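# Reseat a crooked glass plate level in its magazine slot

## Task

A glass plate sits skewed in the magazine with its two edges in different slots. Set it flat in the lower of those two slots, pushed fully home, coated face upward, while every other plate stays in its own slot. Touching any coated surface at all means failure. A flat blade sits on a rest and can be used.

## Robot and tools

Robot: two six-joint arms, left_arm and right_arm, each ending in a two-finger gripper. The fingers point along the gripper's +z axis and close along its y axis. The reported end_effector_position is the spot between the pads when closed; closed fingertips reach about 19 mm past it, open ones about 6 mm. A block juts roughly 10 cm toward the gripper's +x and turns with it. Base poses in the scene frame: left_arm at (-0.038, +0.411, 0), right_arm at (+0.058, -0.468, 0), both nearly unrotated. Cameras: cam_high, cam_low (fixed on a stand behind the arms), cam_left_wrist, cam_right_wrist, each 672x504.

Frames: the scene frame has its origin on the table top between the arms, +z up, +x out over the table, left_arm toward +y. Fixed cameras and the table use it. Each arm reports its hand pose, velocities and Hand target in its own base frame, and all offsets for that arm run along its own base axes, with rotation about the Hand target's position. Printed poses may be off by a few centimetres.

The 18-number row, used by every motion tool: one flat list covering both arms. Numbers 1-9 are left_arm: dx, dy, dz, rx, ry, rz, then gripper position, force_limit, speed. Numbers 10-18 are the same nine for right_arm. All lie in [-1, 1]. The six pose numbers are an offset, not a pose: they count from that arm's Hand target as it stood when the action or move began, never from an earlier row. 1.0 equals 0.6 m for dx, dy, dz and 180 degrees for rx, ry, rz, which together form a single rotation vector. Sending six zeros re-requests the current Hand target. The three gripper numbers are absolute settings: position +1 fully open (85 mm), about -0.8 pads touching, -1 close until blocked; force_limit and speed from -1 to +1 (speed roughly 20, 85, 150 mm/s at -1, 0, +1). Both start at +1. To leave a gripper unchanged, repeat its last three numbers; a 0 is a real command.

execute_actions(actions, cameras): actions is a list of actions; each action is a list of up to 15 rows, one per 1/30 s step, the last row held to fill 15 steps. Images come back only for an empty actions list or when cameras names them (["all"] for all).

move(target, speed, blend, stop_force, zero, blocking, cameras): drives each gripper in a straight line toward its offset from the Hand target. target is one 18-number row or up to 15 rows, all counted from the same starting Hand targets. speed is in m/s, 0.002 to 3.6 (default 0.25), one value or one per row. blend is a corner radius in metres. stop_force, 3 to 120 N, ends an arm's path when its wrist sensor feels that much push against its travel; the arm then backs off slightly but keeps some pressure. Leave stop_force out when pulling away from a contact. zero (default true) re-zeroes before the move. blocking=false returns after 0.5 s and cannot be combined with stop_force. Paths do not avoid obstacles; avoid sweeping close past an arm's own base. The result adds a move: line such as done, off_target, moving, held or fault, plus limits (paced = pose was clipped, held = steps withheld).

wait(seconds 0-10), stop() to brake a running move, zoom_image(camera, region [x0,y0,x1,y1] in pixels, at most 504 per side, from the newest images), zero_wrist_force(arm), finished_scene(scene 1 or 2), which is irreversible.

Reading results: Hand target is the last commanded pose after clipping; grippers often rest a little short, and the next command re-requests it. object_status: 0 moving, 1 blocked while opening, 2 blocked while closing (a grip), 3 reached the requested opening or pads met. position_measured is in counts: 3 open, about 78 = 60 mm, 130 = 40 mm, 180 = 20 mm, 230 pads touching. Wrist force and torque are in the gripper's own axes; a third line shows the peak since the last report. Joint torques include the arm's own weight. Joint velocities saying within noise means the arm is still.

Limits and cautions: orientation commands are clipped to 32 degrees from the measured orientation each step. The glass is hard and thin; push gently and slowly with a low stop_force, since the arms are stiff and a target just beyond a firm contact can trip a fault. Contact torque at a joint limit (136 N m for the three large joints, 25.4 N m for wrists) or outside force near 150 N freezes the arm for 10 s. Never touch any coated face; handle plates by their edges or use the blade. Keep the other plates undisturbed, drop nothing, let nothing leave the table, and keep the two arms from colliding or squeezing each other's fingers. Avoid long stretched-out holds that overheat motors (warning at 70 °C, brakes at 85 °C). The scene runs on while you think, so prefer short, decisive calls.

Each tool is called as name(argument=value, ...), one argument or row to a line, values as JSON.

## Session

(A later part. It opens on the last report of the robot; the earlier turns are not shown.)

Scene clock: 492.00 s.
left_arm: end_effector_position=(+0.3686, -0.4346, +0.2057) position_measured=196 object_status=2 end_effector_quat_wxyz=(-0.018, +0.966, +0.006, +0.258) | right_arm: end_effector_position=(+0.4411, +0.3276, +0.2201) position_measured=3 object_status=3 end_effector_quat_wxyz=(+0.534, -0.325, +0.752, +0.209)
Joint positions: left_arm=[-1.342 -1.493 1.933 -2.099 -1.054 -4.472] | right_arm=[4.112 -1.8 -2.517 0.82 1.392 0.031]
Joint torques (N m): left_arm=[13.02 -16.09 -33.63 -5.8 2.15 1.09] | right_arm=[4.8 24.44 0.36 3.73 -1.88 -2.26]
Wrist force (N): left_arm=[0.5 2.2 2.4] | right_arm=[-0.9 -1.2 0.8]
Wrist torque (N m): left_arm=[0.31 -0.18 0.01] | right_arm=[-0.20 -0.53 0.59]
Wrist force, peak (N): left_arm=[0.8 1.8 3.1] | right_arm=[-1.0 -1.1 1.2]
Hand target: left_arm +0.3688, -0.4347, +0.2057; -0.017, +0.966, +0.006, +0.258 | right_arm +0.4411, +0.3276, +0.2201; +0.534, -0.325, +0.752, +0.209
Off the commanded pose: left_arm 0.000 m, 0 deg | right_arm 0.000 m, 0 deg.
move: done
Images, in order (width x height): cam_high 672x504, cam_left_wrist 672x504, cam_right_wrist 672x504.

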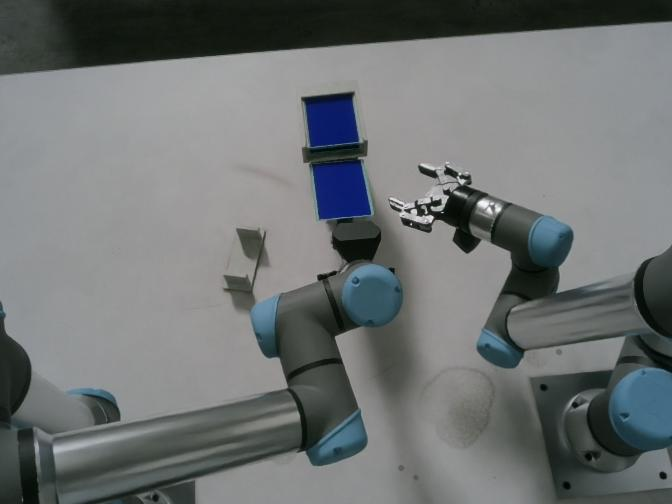

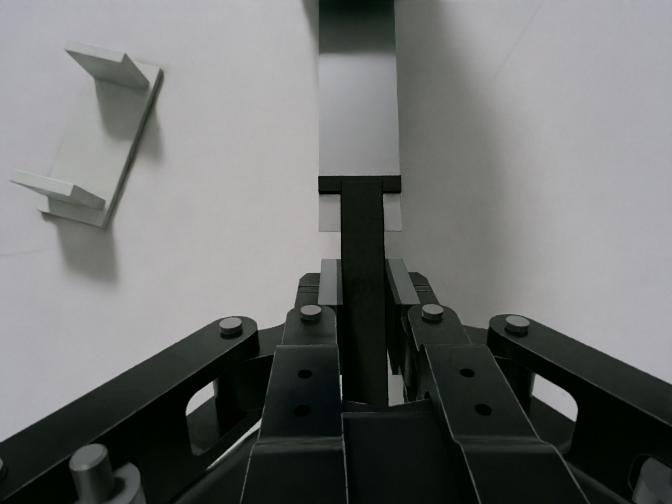

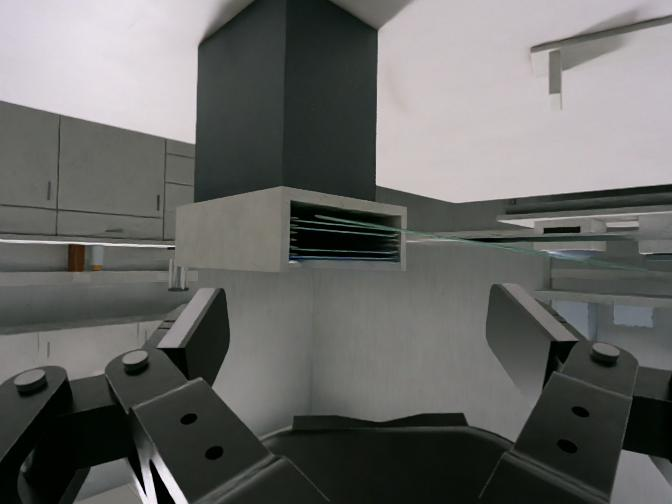

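move(
  target=[
    [0,0,0,-0.011,0,0,-1,-0.6,-1,0,0,0,0,0,0,1,0,0],
    [0,0,-0.0133,-0.011,0,0,-1,-0.6,-1,0,0,0,0,0,0,1,0,0],
  ],
  speed=0.015,
  cameras=["cam_right_wrist","cam_high","cam_left_wrist"],
)

zoom_image(
  camera="cam_right_wrist",
  region=[285, 185, 445, 285],
)

zoom_image(
  camera="cam_high",
  region=[280, 70, 400, 220],
)

Scene clock: 540.07 s.
left_arm: end_effector_position=(+0.3688, -0.4347, +0.1976) position_measured=196 object_status=2 end_effector_quat_wxyz=(-0.001, +0.966, +0.011, +0.258) | right_arm: end_effector_position=(+0.4411, +0.3276, +0.2201) position_measured=3 object_status=3 end_effector_quat_wxyz=(+0.534, -0.325, +0.752, +0.209)
Joint positions: left_arm=[-1.338 -1.495 1.968 -2.167 -1.062 -4.469] | right_arm=[4.112 -1.8 -2.517 0.82 1.392 0.031]
Joint torques (N m): left_arm=[5.13 -29.94 -33.16 -1.34 2.8 -0.02] | right_arm=[3.26 21.98 1.45 3.6 -1.94 -2.27]
Wrist force (N): left_arm=[0.4 1.8 2.6] | right_arm=[-0.8 -0.9 0.9]
Wrist torque (N m): left_arm=[0.26 -0.15 -0.04] | right_arm=[-0.14 -0.53 0.59]
Wrist force, peak (N): left_arm=[0.4 2.2 2.6] | right_arm=[-1.2 -1.4 1.0]
Hand target: left_arm +0.3688, -0.4347, +0.1977; -0.001, +0.966, +0.011, +0.258 | right_arm +0.4411, +0.3276, +0.2201; +0.534, -0.325, +0.752, +0.209
Off the commanded pose: left_arm 0.000 m, 0 deg | right_arm 0.000 m, 0 deg.
move: done
Images, in order (width x height): cam_high 672x504, cam_left_wrist 672x504, cam_right_wrist 672x504.

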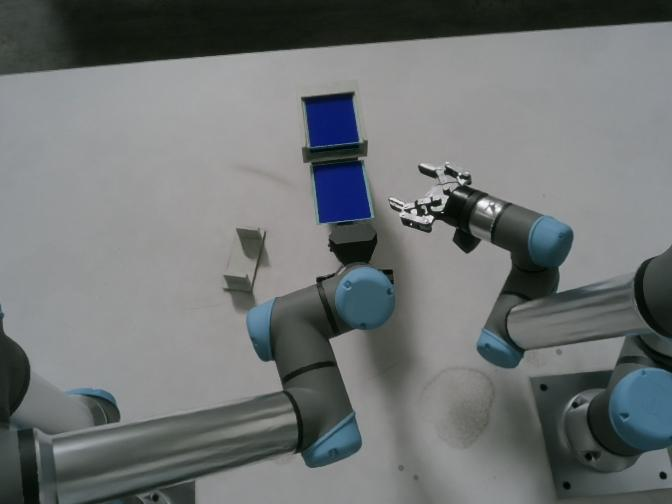

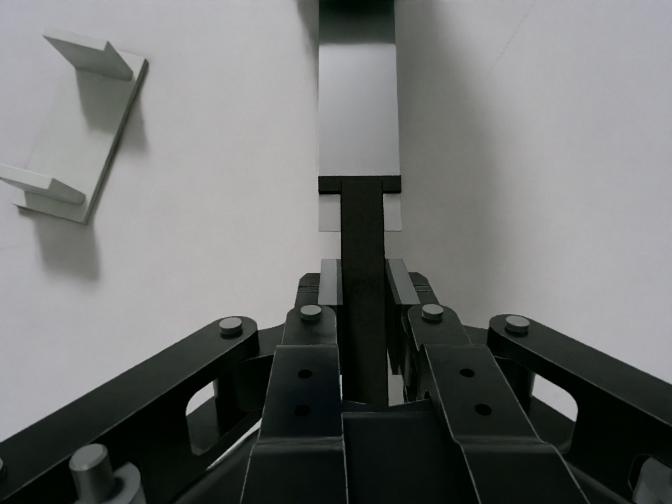

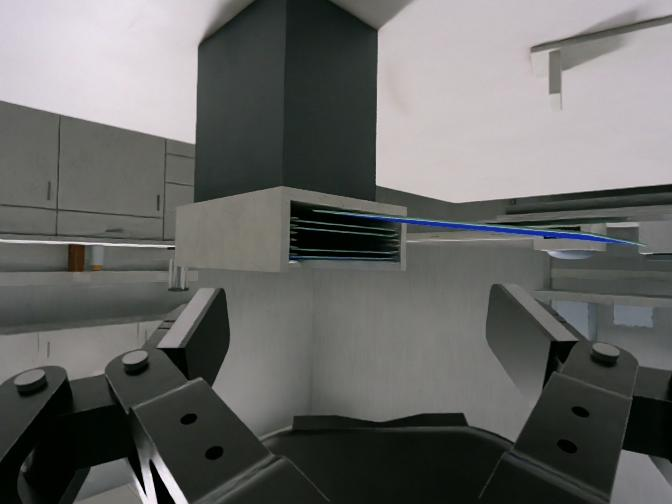

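Scaled by 3.150 from the camera's 672x504 image, which has a finer 960x720 frame.

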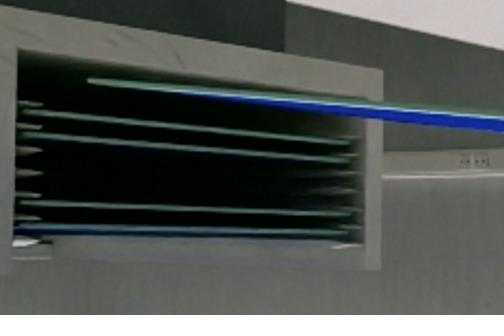

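Scaled by 3.360 from the camera's 672x504 image, which has a finer 960x720 frame.

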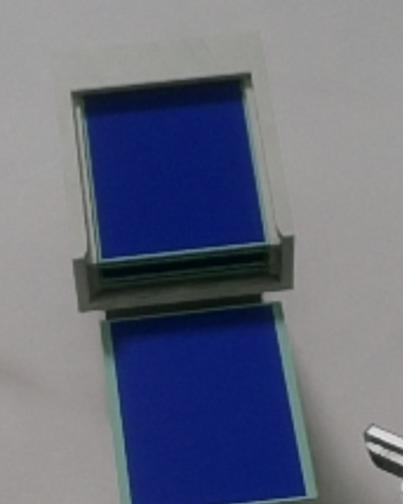

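zoom_image(
  camera="cam_right_wrist",
  region=[400, 180, 672, 300],
)

zoom_image(
  camera="cam_left_wrist",
  region=[280, 0, 440, 200],
)

Scaled by 1.853 from the camera's 672x504 image, which has a finer 960x720 frame.

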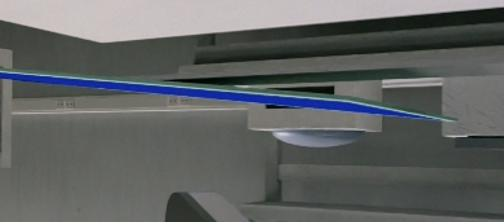

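Scaled by 2.520 from the camera's 672x504 image, which has a finer 960x720 frame.

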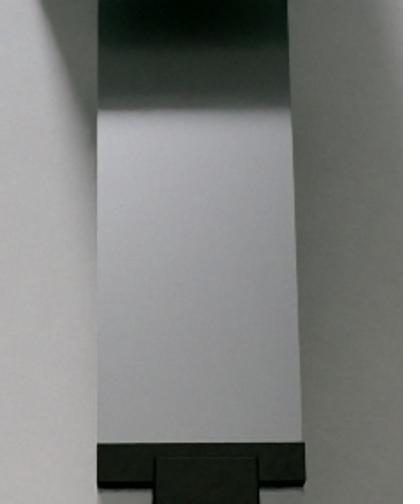

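move(
  target=[0.0333,0.0009,0,0,0,0,-1,-0.6,-1,0,0,0,0,0,0,1,0,0],
  speed=0.015,
  cameras=["cam_right_wrist","cam_high"],
)

zoom_image(
  camera="cam_right_wrist",
  region=[285, 185, 445, 285],
)

zoom_image(
  camera="cam_high",
  region=[280, 70, 400, 220],
)

Scene clock: 579.83 s.
left_arm: end_effector_position=(+0.3889, -0.4341, +0.1977) position_measured=196 object_status=2 end_effector_quat_wxyz=(-0.001, +0.966, +0.011, +0.258) | right_arm: end_effector_position=(+0.4411, +0.3276, +0.2201) position_measured=3 object_status=3 end_effector_quat_wxyz=(+0.534, -0.325, +0.752, +0.209)
Joint positions: left_arm=[-1.297 -1.47 1.945 -2.193 -1.068 -4.423] | right_arm=[4.112 -1.8 -2.517 0.82 1.392 0.031]
Joint torques (N m): left_arm=[-9.93 -32.44 -22.63 -3.83 0.33 -1.86] | right_arm=[3.62 21.85 0.85 3.65 -2.15 -2.38]
Wrist force (N): left_arm=[0.3 1.7 2.7] | right_arm=[-0.8 -1.0 0.8]
Wrist torque (N m): left_arm=[0.25 -0.12 -0.06] | right_arm=[-0.17 -0.53 0.59]
Wrist force, peak (N): left_arm=[0.2 1.8 2.9] | right_arm=[-1.1 -1.3 0.9]
Hand target: left_arm +0.3888, -0.4341, +0.1977; -0.001, +0.966, +0.011, +0.258 | right_arm +0.4411, +0.3276, +0.2201; +0.534, -0.325, +0.752, +0.209
Off the commanded pose: left_arm 0.000 m, 0 deg | right_arm 0.000 m, 0 deg.
move: done
Images, in order (width x height): cam_high 672x504, cam_right_wrist 672x504.

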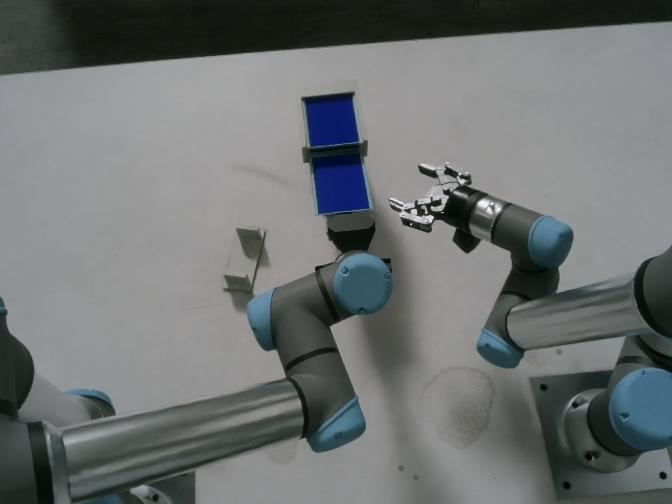

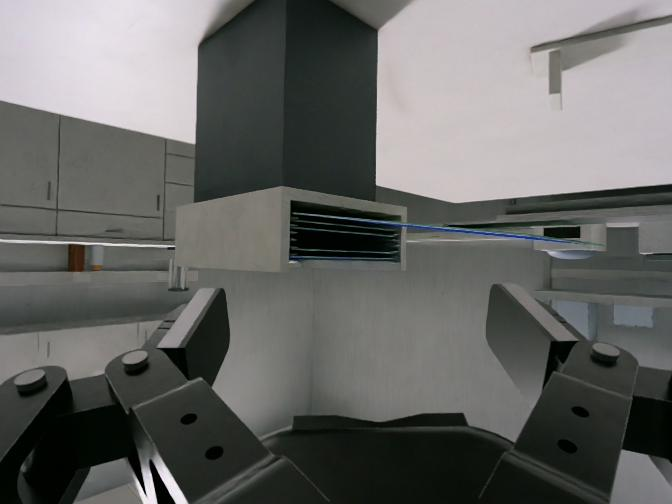

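Scaled by 3.150 from the camera's 672x504 image, which has a finer 960x720 frame.

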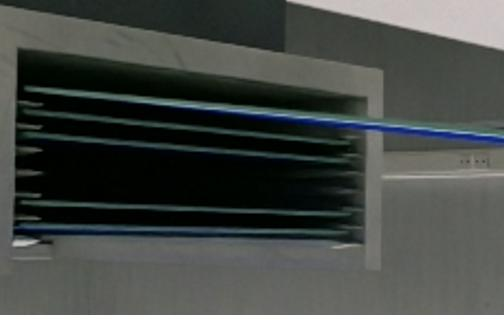

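Scaled by 3.360 from the camera's 672x504 image, which has a finer 960x720 frame.

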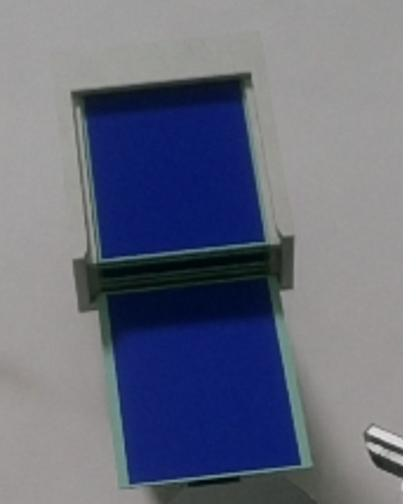

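move(
  target=[
    [0,0,-0.0067,0,0,0,-1,-0.6,-1,0,0,0,0,0,0,1,0,0],
    [0.0333,0.0009,-0.0067,0,0,0,-1,-0.6,-1,0,0,0,0,0,0,1,0,0],
  ],
  speed=0.015,
  cameras=["cam_right_wrist","cam_high","cam_left_wrist"],
)

zoom_image(
  camera="cam_right_wrist",
  region=[285, 185, 445, 285],
)

zoom_image(
  camera="cam_high",
  region=[280, 70, 400, 220],
)

Scene clock: 588.63 s.
left_arm: end_effector_position=(+0.4089, -0.4336, +0.1937) position_measured=196 object_status=2 end_effector_quat_wxyz=(-0.001, +0.966, +0.011, +0.258) | right_arm: end_effector_position=(+0.4411, +0.3276, +0.2201) position_measured=3 object_status=3 end_effector_quat_wxyz=(+0.534, -0.325, +0.752, +0.209)
Joint positions: left_arm=[-1.258 -1.439 1.927 -2.227 -1.074 -4.379] | right_arm=[4.112 -1.8 -2.517 0.82 1.392 0.031]
Joint torques (N m): left_arm=[-9.81 -35.88 -21.54 -4.05 0 -1.95] | right_arm=[1.92 21.98 0.34 3.51 -1.87 -2.27]
Motor temperatures (°C): left_arm=[27 38 30 34 36 37] | right_arm=[31 32 35 42 45 43]
Wrist force (N): left_arm=[0.1 1.9 2.6] | right_arm=[-0.8 -0.8 0.8]
Wrist torque (N m): left_arm=[0.28 -0.08 -0.05] | right_arm=[-0.14 -0.55 0.59]
Wrist force, peak (N): left_arm=[0.5 2.0 2.8] | right_arm=[-1.2 -1.3 1.0]
Hand target: left_arm +0.4087, -0.4336, +0.1937; -0.001, +0.966, +0.011, +0.258 | right_arm +0.4411, +0.3276, +0.2201; +0.534, -0.325, +0.752, +0.209
Off the commanded pose: left_arm 0.000 m, 0 deg | right_arm 0.000 m, 0 deg.
move: done
Images, in order (width x height): cam_high 672x504, cam_left_wrist 672x504, cam_right_wrist 672x504.

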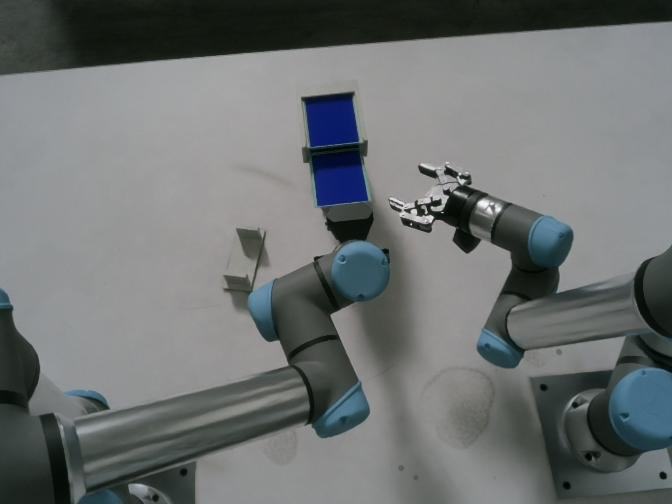

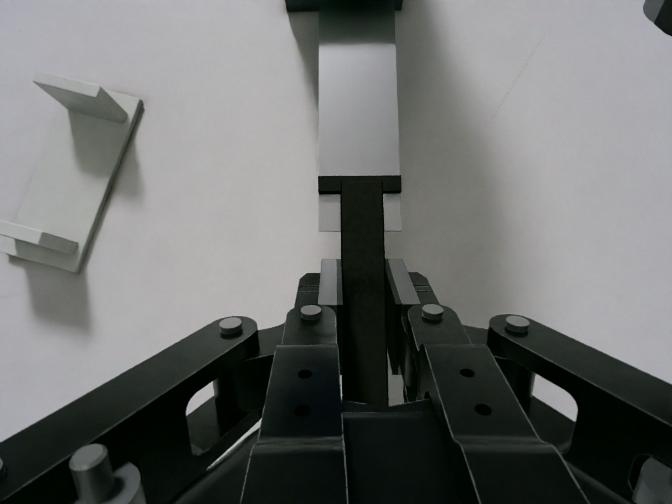

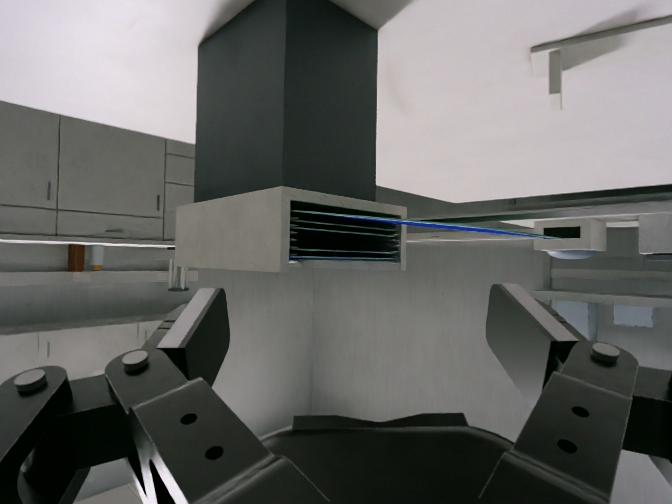

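Scaled by 3.150 from the camera's 672x504 image, which has a finer 960x720 frame.

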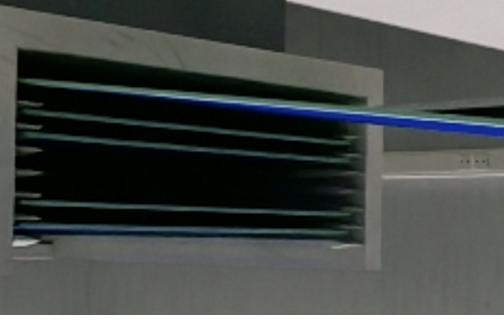

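Scaled by 3.360 from the camera's 672x504 image, which has a finer 960x720 frame.

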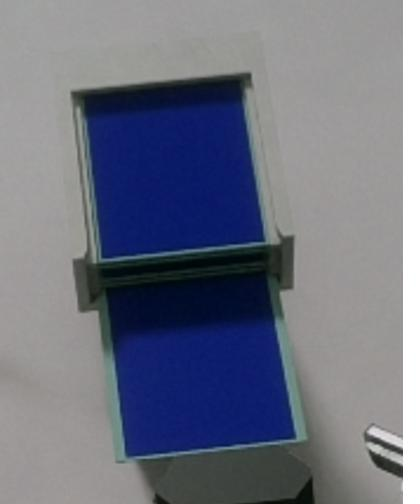

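move(
  target=[0,0,-0.0217,0,0,0,-1,-0.6,-1,0,0,0,0,0,0,1,0,0],
  speed=0.015,
  cameras=["cam_right_wrist","cam_left_wrist"],
)

zoom_image(
  camera="cam_right_wrist",
  region=[285, 185, 445, 285],
)

zoom_image(
  camera="cam_right_wrist",
  region=[400, 160, 672, 300],
)

Scene clock: 598.57 s.
left_arm: end_effector_position=(+0.4087, -0.4336, +0.1805) position_measured=196 object_status=2 end_effector_quat_wxyz=(-0.001, +0.966, +0.011, +0.258) | right_arm: end_effector_position=(+0.4411, +0.3276, +0.2201) position_measured=3 object_status=3 end_effector_quat_wxyz=(+0.534, -0.325, +0.752, +0.209)
Joint positions: left_arm=[-1.259 -1.423 1.947 -2.262 -1.074 -4.38] | right_arm=[4.112 -1.8 -2.517 0.82 1.392 0.031]
Joint torques (N m): left_arm=[-12.78 -34.65 -31.31 -1.37 2.57 -1.42] | right_arm=[1.52 22.27 1.77 3.47 -1.87 -2.37]
Wrist force (N): left_arm=[0.0 2.0 2.5] | right_arm=[-0.8 -0.8 0.9]
Wrist torque (N m): left_arm=[0.29 -0.07 -0.03] | right_arm=[-0.14 -0.54 0.59]
Wrist force, peak (N): left_arm=[0.2 2.2 2.8] | right_arm=[-1.3 -1.0 1.1]
Hand target: left_arm +0.4087, -0.4336, +0.1807; -0.001, +0.966, +0.011, +0.258 | right_arm +0.4411, +0.3276, +0.2201; +0.534, -0.325, +0.752, +0.209
Off the commanded pose: left_arm 0.000 m, 0 deg | right_arm 0.000 m, 0 deg.
move: done
Images, in order (width x height): cam_left_wrist 672x504, cam_right_wrist 672x504.

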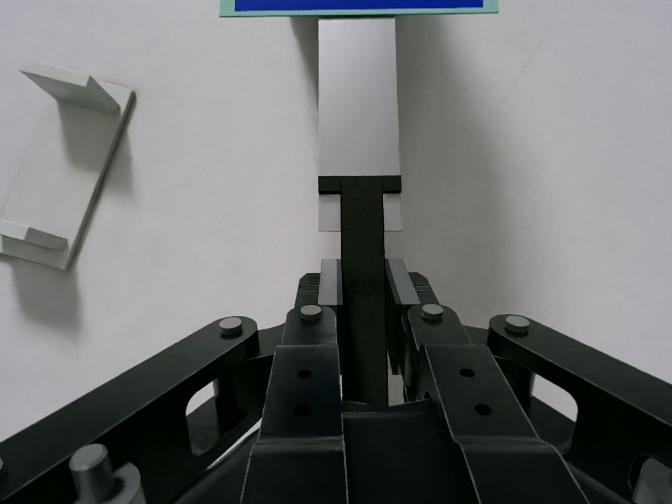

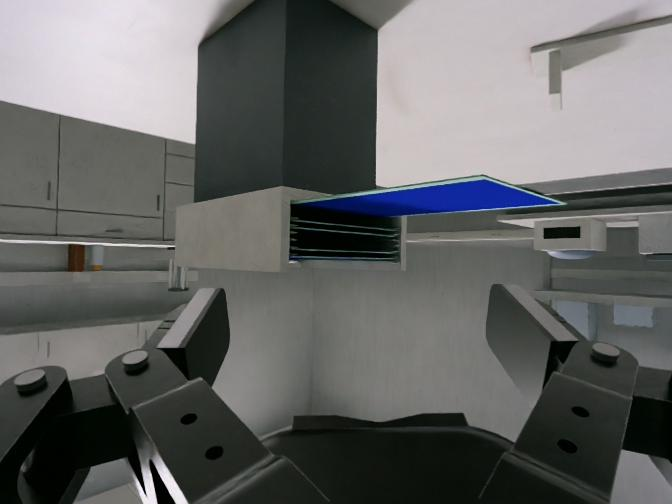

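Scaled by 3.150 from the camera's 672x504 image, which has a finer 960x720 frame.

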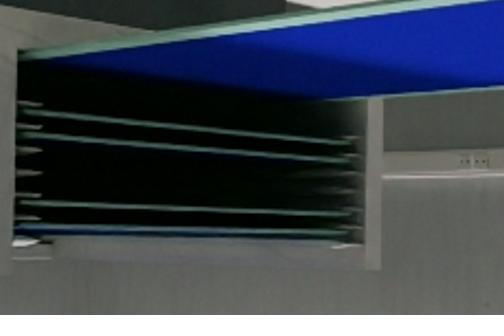

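Scaled by 1.853 from the camera's 672x504 image, which has a finer 960x720 frame.

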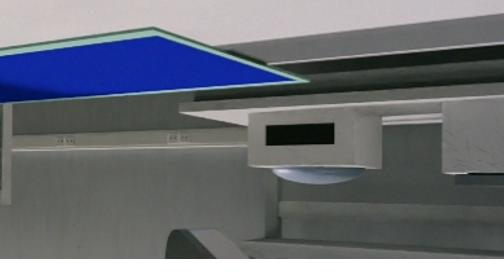

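move(
  target=[
    [0,0,0.0042,0,0,0,-1,-0.6,-1,0,0,0,0,0,0,1,0,0],
    [0.0833,0.0023,0.0042,0,0,0,-1,-0.6,-1,0,0,0,0,0,0,1,0,0],
  ],
  speed=0.02,
  cameras=["cam_right_wrist","cam_left_wrist","cam_high"],
)

zoom_image(
  camera="cam_right_wrist",
  region=[285, 185, 445, 285],
)

zoom_image(
  camera="cam_high",
  region=[280, 70, 400, 220],
)

Scene clock: 609.73 s.
left_arm: end_effector_position=(+0.4589, -0.4322, +0.1832) position_measured=196 object_status=2 end_effector_quat_wxyz=(-0.001, +0.966, +0.011, +0.258) | right_arm: end_effector_position=(+0.4411, +0.3276, +0.2201) position_measured=3 object_status=3 end_effector_quat_wxyz=(+0.534, -0.325, +0.752, +0.209)
Joint positions: left_arm=[-1.166 -1.356 1.871 -2.301 -1.091 -4.277] | right_arm=[4.112 -1.8 -2.517 0.82 1.392 0.031]
Joint torques (N m): left_arm=[-11.35 -41.56 -18.17 -4.15 0.46 -1.86] | right_arm=[0.35 20.11 0.98 3.29 -1.9 -2.38]
Wrist force (N): left_arm=[0.1 2.1 2.6] | right_arm=[-0.7 -0.9 0.6]
Wrist torque (N m): left_arm=[0.28 -0.07 -0.02] | right_arm=[-0.16 -0.55 0.59]
Wrist force, peak (N): left_arm=[0.1 2.2 3.0] | right_arm=[-1.2 -1.0 1.0]
Hand target: left_arm +0.4587, -0.4322, +0.1832; -0.001, +0.966, +0.011, +0.258 | right_arm +0.4411, +0.3276, +0.2201; +0.534, -0.325, +0.752, +0.209
Off the commanded pose: left_arm 0.000 m, 0 deg | right_arm 0.000 m, 0 deg.
move: done
Images, in order (width x height): cam_high 672x504, cam_left_wrist 672x504, cam_right_wrist 672x504.

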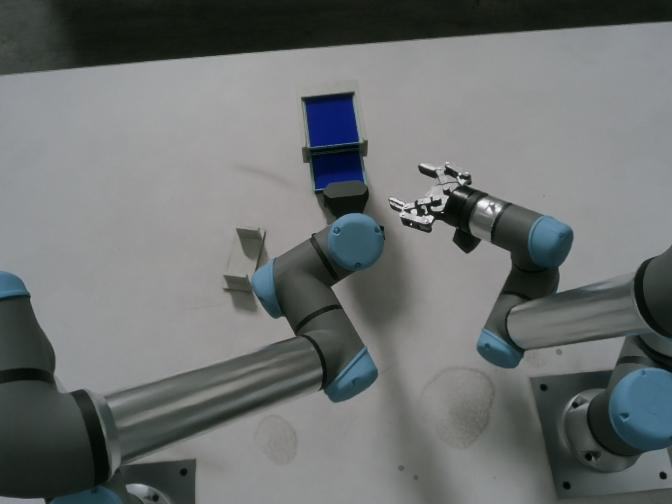

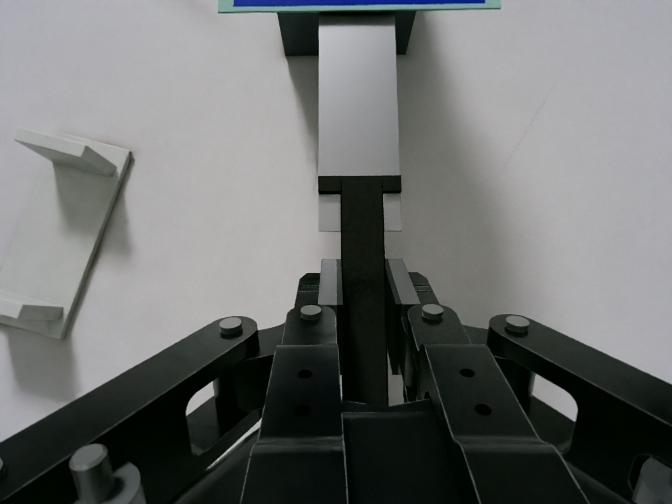

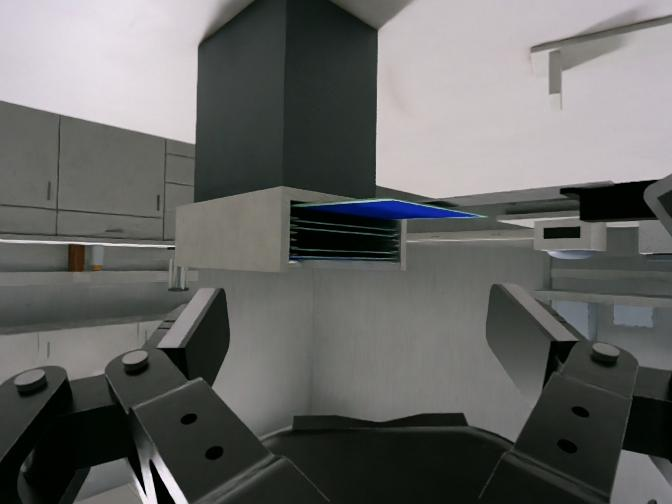

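Scaled by 3.150 from the camera's 672x504 image, which has a finer 960x720 frame.

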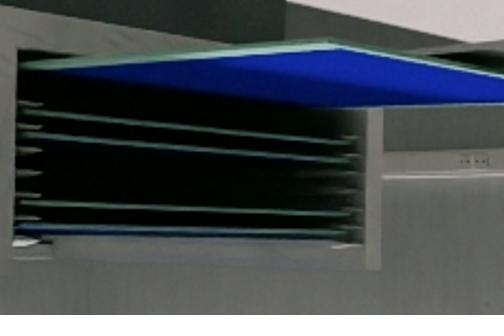

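Scaled by 3.360 from the camera's 672x504 image, which has a finer 960x720 frame.

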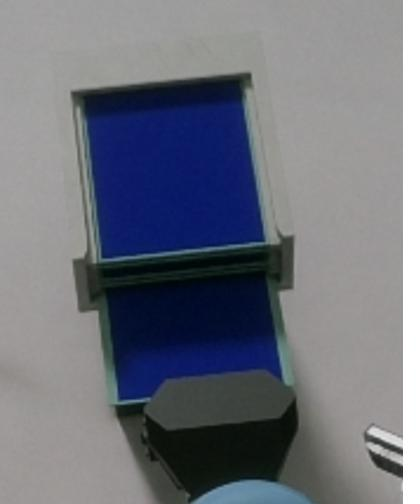

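move(
  target=[0.0667,0.0018,0,0,0,0,-1,-0.6,-1,0,0,0,0,0,0,1,0,0],
  speed=0.02,
  cameras=["cam_right_wrist","cam_left_wrist","cam_high"],
)

zoom_image(
  camera="cam_right_wrist",
  region=[285, 185, 445, 285],
)

zoom_image(
  camera="cam_left_wrist",
  region=[180, 0, 540, 100],
)

Scene clock: 616.20 s.
left_arm: end_effector_position=(+0.4989, -0.4311, +0.1832) position_measured=196 object_status=2 end_effector_quat_wxyz=(-0.001, +0.966, +0.011, +0.258) | right_arm: end_effector_position=(+0.4411, +0.3276, +0.2201) position_measured=3 object_status=3 end_effector_quat_wxyz=(+0.534, -0.325, +0.752, +0.209)
Joint positions: left_arm=[-1.099 -1.298 1.805 -2.327 -1.107 -4.203] | right_arm=[4.112 -1.8 -2.517 0.82 1.392 0.031]
Joint torques (N m): left_arm=[-11.73 -45.63 -19.04 -4.9 0.44 -1.62] | right_arm=[0.64 20.24 1.25 3.4 -1.8 -2.11]
Wrist force (N): left_arm=[-0.1 1.8 2.8] | right_arm=[-1.2 -1.0 1.0]
Wrist torque (N m): left_arm=[0.29 -0.05 -0.04] | right_arm=[-0.16 -0.48 0.59]
Wrist force, peak (N): left_arm=[-0.2 2.2 2.7] | right_arm=[-1.1 -1.3 1.0]
Hand target: left_arm +0.4987, -0.4311, +0.1832; -0.001, +0.966, +0.011, +0.258 | right_arm +0.4411, +0.3276, +0.2201; +0.534, -0.325, +0.752, +0.209
Off the commanded pose: left_arm 0.000 m, 0 deg | right_arm 0.000 m, 0 deg.
move: done
Images, in order (width x height): cam_high 672x504, cam_left_wrist 672x504, cam_right_wrist 672x504.

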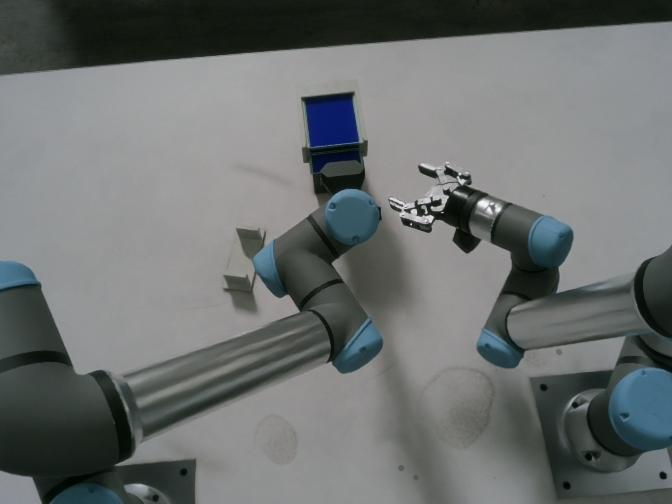

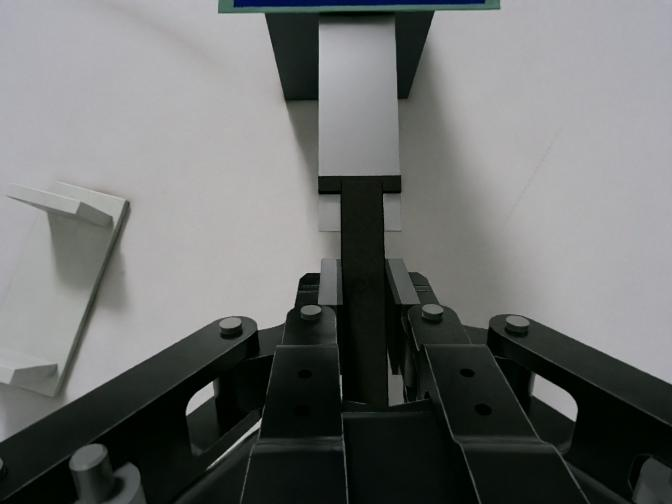

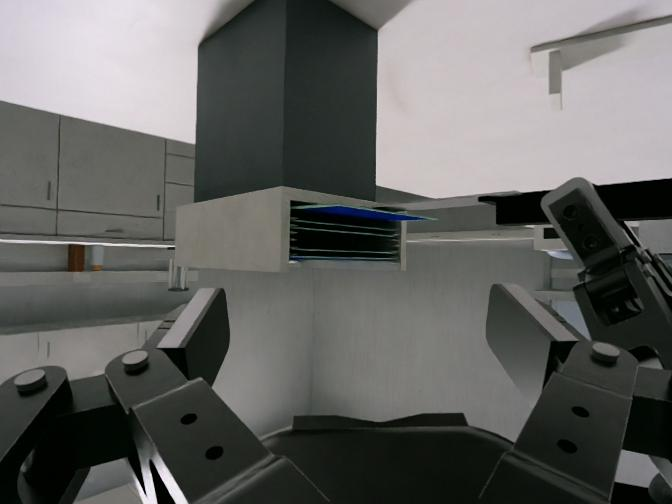

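Scaled by 3.150 from the camera's 672x504 image, which has a finer 960x720 frame.

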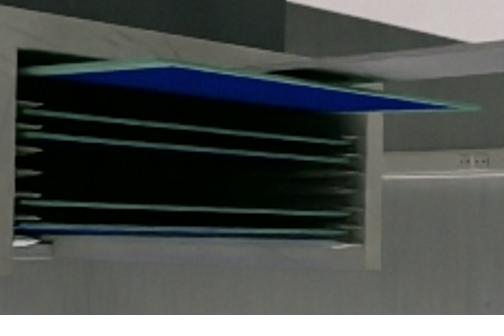

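Scaled by 1.400 from the camera's 672x504 image, which has a finer 960x720 frame.

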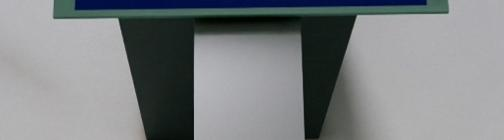

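move(
  target=[0.1,0.0028,0,0,0,0,-1,-0.6,-1,0,0,0,0,0,0,1,0,0],
  speed=0.03,
  stop_force=6,
  cameras=["cam_right_wrist","cam_left_wrist","cam_high"],
)

zoom_image(
  camera="cam_right_wrist",
  region=[285, 185, 445, 285],
)

zoom_image(
  camera="cam_left_wrist",
  region=[180, 0, 540, 200],
)

Scene clock: 623.03 s.
left_arm: end_effector_position=(+0.5588, -0.4295, +0.1832) position_measured=196 object_status=2 end_effector_quat_wxyz=(-0.001, +0.966, +0.011, +0.258) | right_arm: end_effector_position=(+0.4411, +0.3276, +0.2201) position_measured=3 object_status=3 end_effector_quat_wxyz=(+0.534, -0.325, +0.752, +0.209)
Joint positions: left_arm=[-1.007 -1.205 1.689 -2.346 -1.132 -4.105] | right_arm=[4.112 -1.8 -2.517 0.82 1.392 0.031]
Joint torques (N m): left_arm=[-13.08 -50.78 -19.77 -1.21 2.78 -1.96] | right_arm=[-0.85 19.2 0.46 3.3 -1.83 -2.26]
Wrist force (N): left_arm=[-0.1 1.6 2.9] | right_arm=[-1.2 -0.7 0.8]
Wrist torque (N m): left_arm=[0.25 -0.05 0.01] | right_arm=[-0.13 -0.47 0.60]
Wrist force, peak (N): left_arm=[-0.2 1.8 3.1] | right_arm=[-1.5 -1.2 0.9]
Hand target: left_arm +0.5587, -0.4294, +0.1832; -0.001, +0.966, +0.011, +0.258 | right_arm +0.4411, +0.3276, +0.2201; +0.534, -0.325, +0.752, +0.209
Off the commanded pose: left_arm 0.000 m, 0 deg | right_arm 0.000 m, 0 deg.
move: done
Images, in order (width x height): cam_high 672x504, cam_left_wrist 672x504, cam_right_wrist 672x504.

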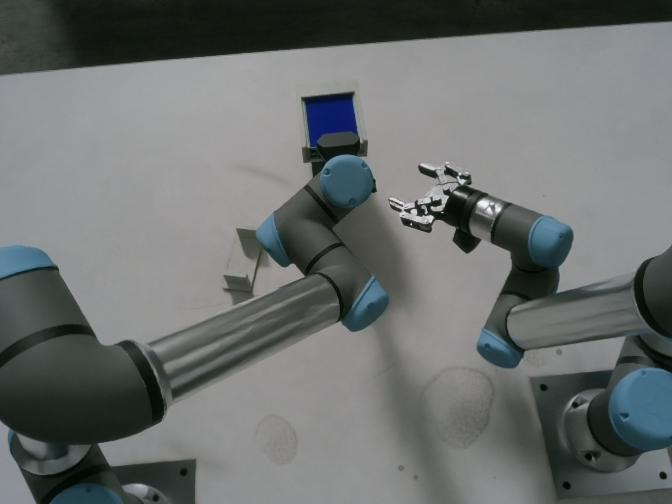

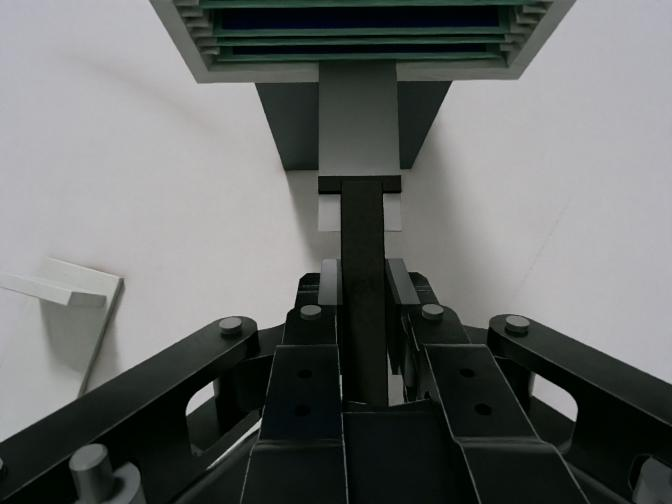

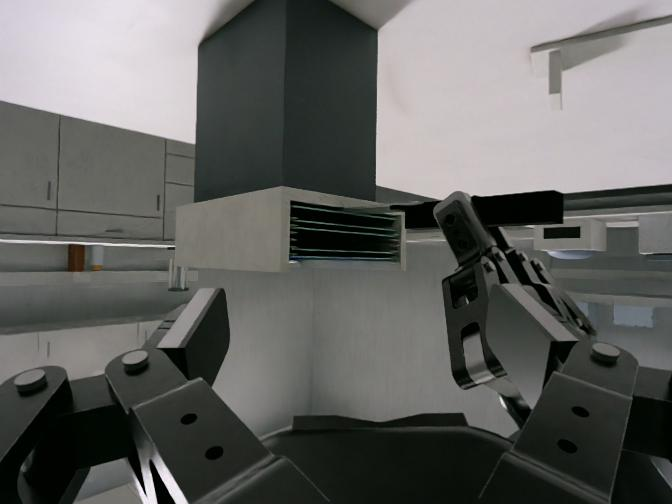

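Scaled by 3.150 from the camera's 672x504 image, which has a finer 960x720 frame.

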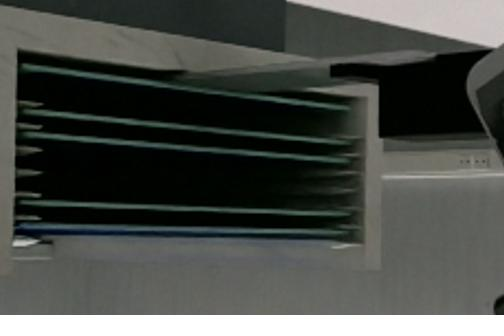

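Scaled by 1.400 from the camera's 672x504 image, which has a finer 960x720 frame.

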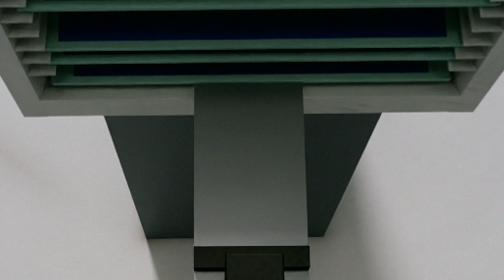

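move(
  target=[
    [0,0,0.001,0,0,0,-1,-0.6,-1,0,0,0,0,0,0,1,0,0],
    [-0.2583,-0.0072,0.001,0,0,0,-1,-0.6,-1,0,0,0,0,0,0,1,0,0],
  ],
  speed=0.035,
  cameras=["cam_right_wrist","cam_left_wrist","cam_high"],
)

zoom_image(
  camera="cam_right_wrist",
  region=[285, 165, 645, 285],
)

zoom_image(
  camera="cam_high",
  region=[280, 70, 400, 220],
)

Scene clock: 634.33 s.
left_arm: end_effector_position=(+0.4036, -0.4337, +0.1838) position_measured=196 object_status=2 end_effector_quat_wxyz=(-0.001, +0.966, +0.011, +0.258) end_effector_velocity=(+0.002, +0.001, +0.000) end_effector_angular_velocity=(+0.004, +0.000, -0.002) | right_arm: end_effector_position=(+0.4411, +0.3276, +0.2201) position_measured=3 object_status=3 end_effector_quat_wxyz=(+0.534, -0.325, +0.752, +0.209)
Joint positions: left_arm=[-1.269 -1.434 1.949 -2.248 -1.072 -4.391] | right_arm=[4.112 -1.8 -2.517 0.82 1.392 0.031]
Joint velocities: left_arm=[0.004 0.003 -0.002 0 0 0.008] | right_arm=[within noise]
Joint torques (N m): left_arm=[12.09 -18.01 -32.93 -4.88 1.93 1.45] | right_arm=[-1.26 18.74 2.04 3.36 -1.79 -2.42]
Wrist force (N): left_arm=[0.3 1.9 2.7] | right_arm=[-0.7 -0.8 0.6]
Wrist torque (N m): left_arm=[0.27 -0.10 0.04] | right_arm=[-0.13 -0.56 0.59]
Wrist force, peak (N): left_arm=[0.6 1.7 3.2] | right_arm=[-1.3 -1.2 1.0]
Hand target: left_arm +0.4038, -0.4338, +0.1838; -0.001, +0.966, +0.011, +0.258 | right_arm +0.4411, +0.3276, +0.2201; +0.534, -0.325, +0.752, +0.209
Off the commanded pose: left_arm 0.000 m, 0 deg | right_arm 0.000 m, 0 deg.
move: done
Images, in order (width x height): cam_high 672x504, cam_left_wrist 672x504, cam_right_wrist 672x504.

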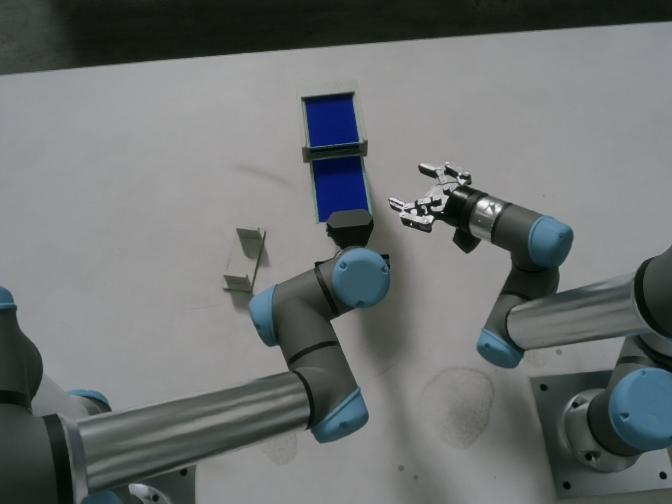

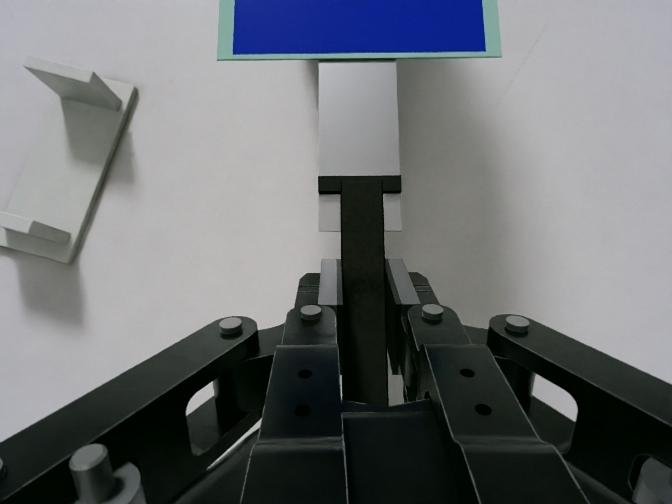

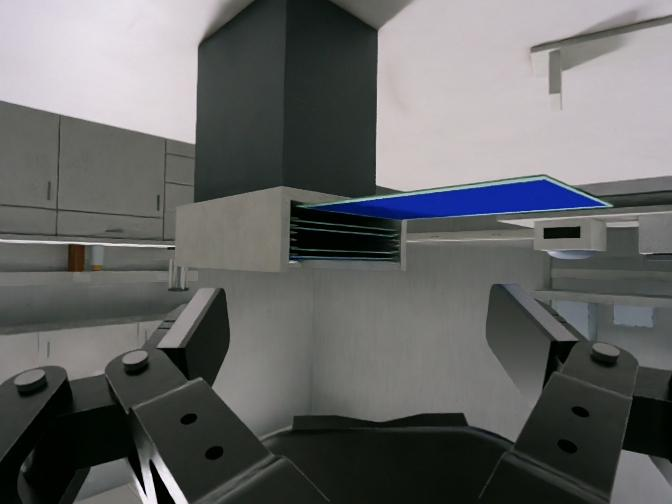

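Scaled by 1.400 from the camera's 672x504 image, which has a finer 960x720 frame.

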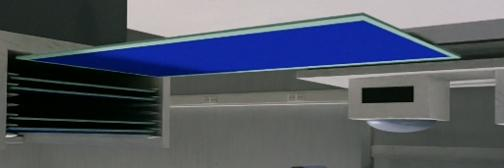

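Scaled by 3.360 from the camera's 672x504 image, which has a finer 960x720 frame.

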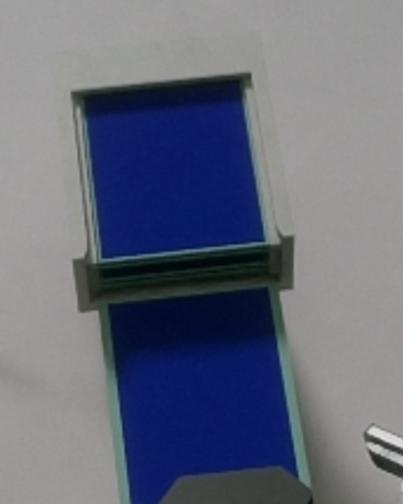

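move(
  target=[
    [-0.025,-0.0007,0,0,0,0,-1,-0.6,-1,0,0,0,0,0,0,1,0,0],
    [-0.025,-0.0007,0.0335,0,0,0,-1,-0.6,-1,0,0,0,0,0,0,1,0,0],
    [0.001,0,0.0335,0,0,0,-1,-0.6,-1,0,0,0,0,0,0,1,0,0],
  ],
  speed=0.03,
  cameras=["cam_right_wrist","cam_high"],
)

zoom_image(
  camera="cam_right_wrist",
  region=[285, 190, 365, 280],
)

zoom_image(
  camera="cam_right_wrist",
  region=[345, 190, 425, 280],
)

zoom_image(
  camera="cam_high",
  region=[280, 70, 400, 220],
)

Scene clock: 644.73 s.
left_arm: end_effector_position=(+0.4046, -0.4338, +0.2039) position_measured=196 object_status=2 end_effector_quat_wxyz=(-0.001, +0.966, +0.011, +0.258) end_effector_velocity=(-0.002, +0.000, +0.000) end_effector_angular_velocity=(-0.002, +0.001, +0.002) | right_arm: end_effector_position=(+0.4411, +0.3276, +0.2201) position_measured=3 object_status=3 end_effector_quat_wxyz=(+0.534, -0.325, +0.752, +0.209)
Joint positions: left_arm=[-1.267 -1.456 1.917 -2.195 -1.073 -4.389] | right_arm=[4.112 -1.8 -2.517 0.82 1.392 0.031]
Joint velocities: left_arm=[-0.004 -0.002 0.003 0.001 0 -0.006] | right_arm=[within noise]
Joint torques (N m): left_arm=[-13.01 -38.69 -17.75 -1.7 0.74 -2.27] | right_arm=[-3.6 18.55 0.8 3.26 -1.93 -2.37]
Wrist force (N): left_arm=[0.4 1.8 2.7] | right_arm=[-0.9 -0.8 0.8]
Wrist torque (N m): left_arm=[0.26 -0.12 -0.03] | right_arm=[-0.13 -0.52 0.59]
Wrist force, peak (N): left_arm=[-0.2 2.1 3.2] | right_arm=[-1.2 -1.3 0.9]
Hand target: left_arm +0.4044, -0.4338, +0.2039; -0.001, +0.966, +0.011, +0.258 | right_arm +0.4411, +0.3276, +0.2201; +0.534, -0.325, +0.752, +0.209
Off the commanded pose: left_arm 0.000 m, 0 deg | right_arm 0.000 m, 0 deg.
move: done
Images, in order (width x height): cam_high 672x504, cam_right_wrist 672x504.

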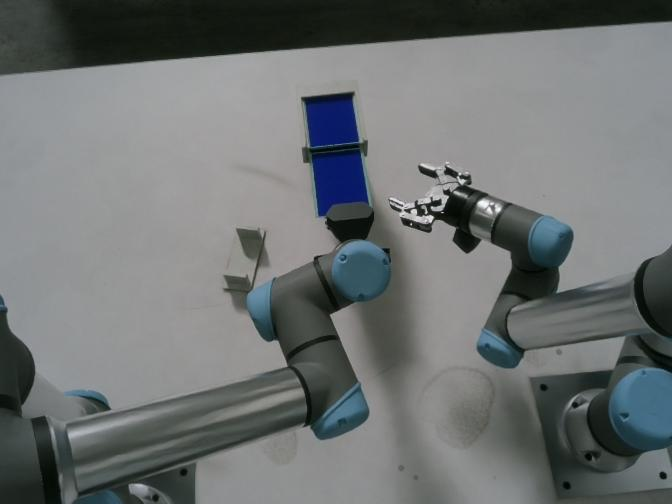

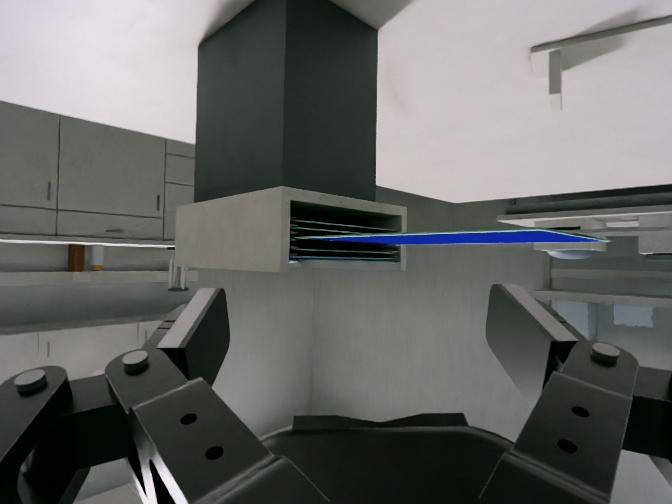

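Scaled by 5.600 from the camera's 672x504 image, which has a finer 960x720 frame.

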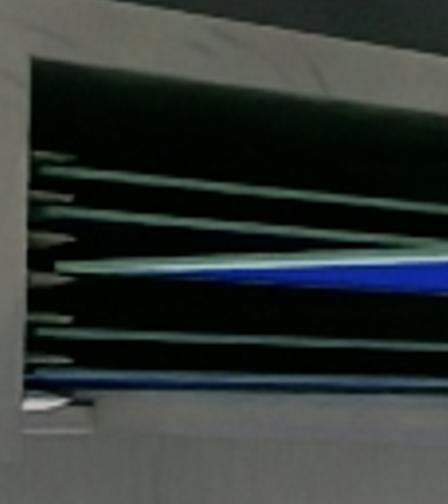

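Scaled by 5.600 from the camera's 672x504 image, which has a finer 960x720 frame.

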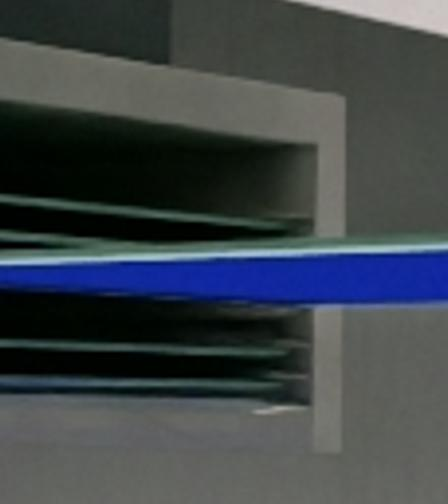

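Scaled by 3.360 from the camera's 672x504 image, which has a finer 960x720 frame.

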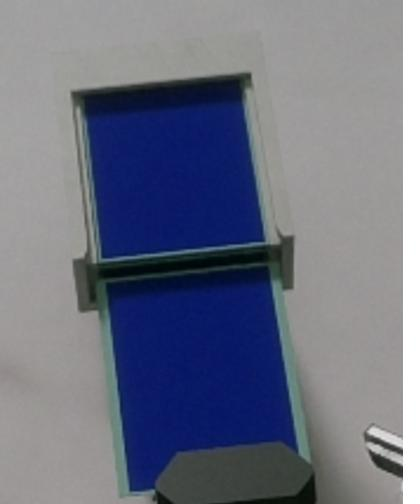

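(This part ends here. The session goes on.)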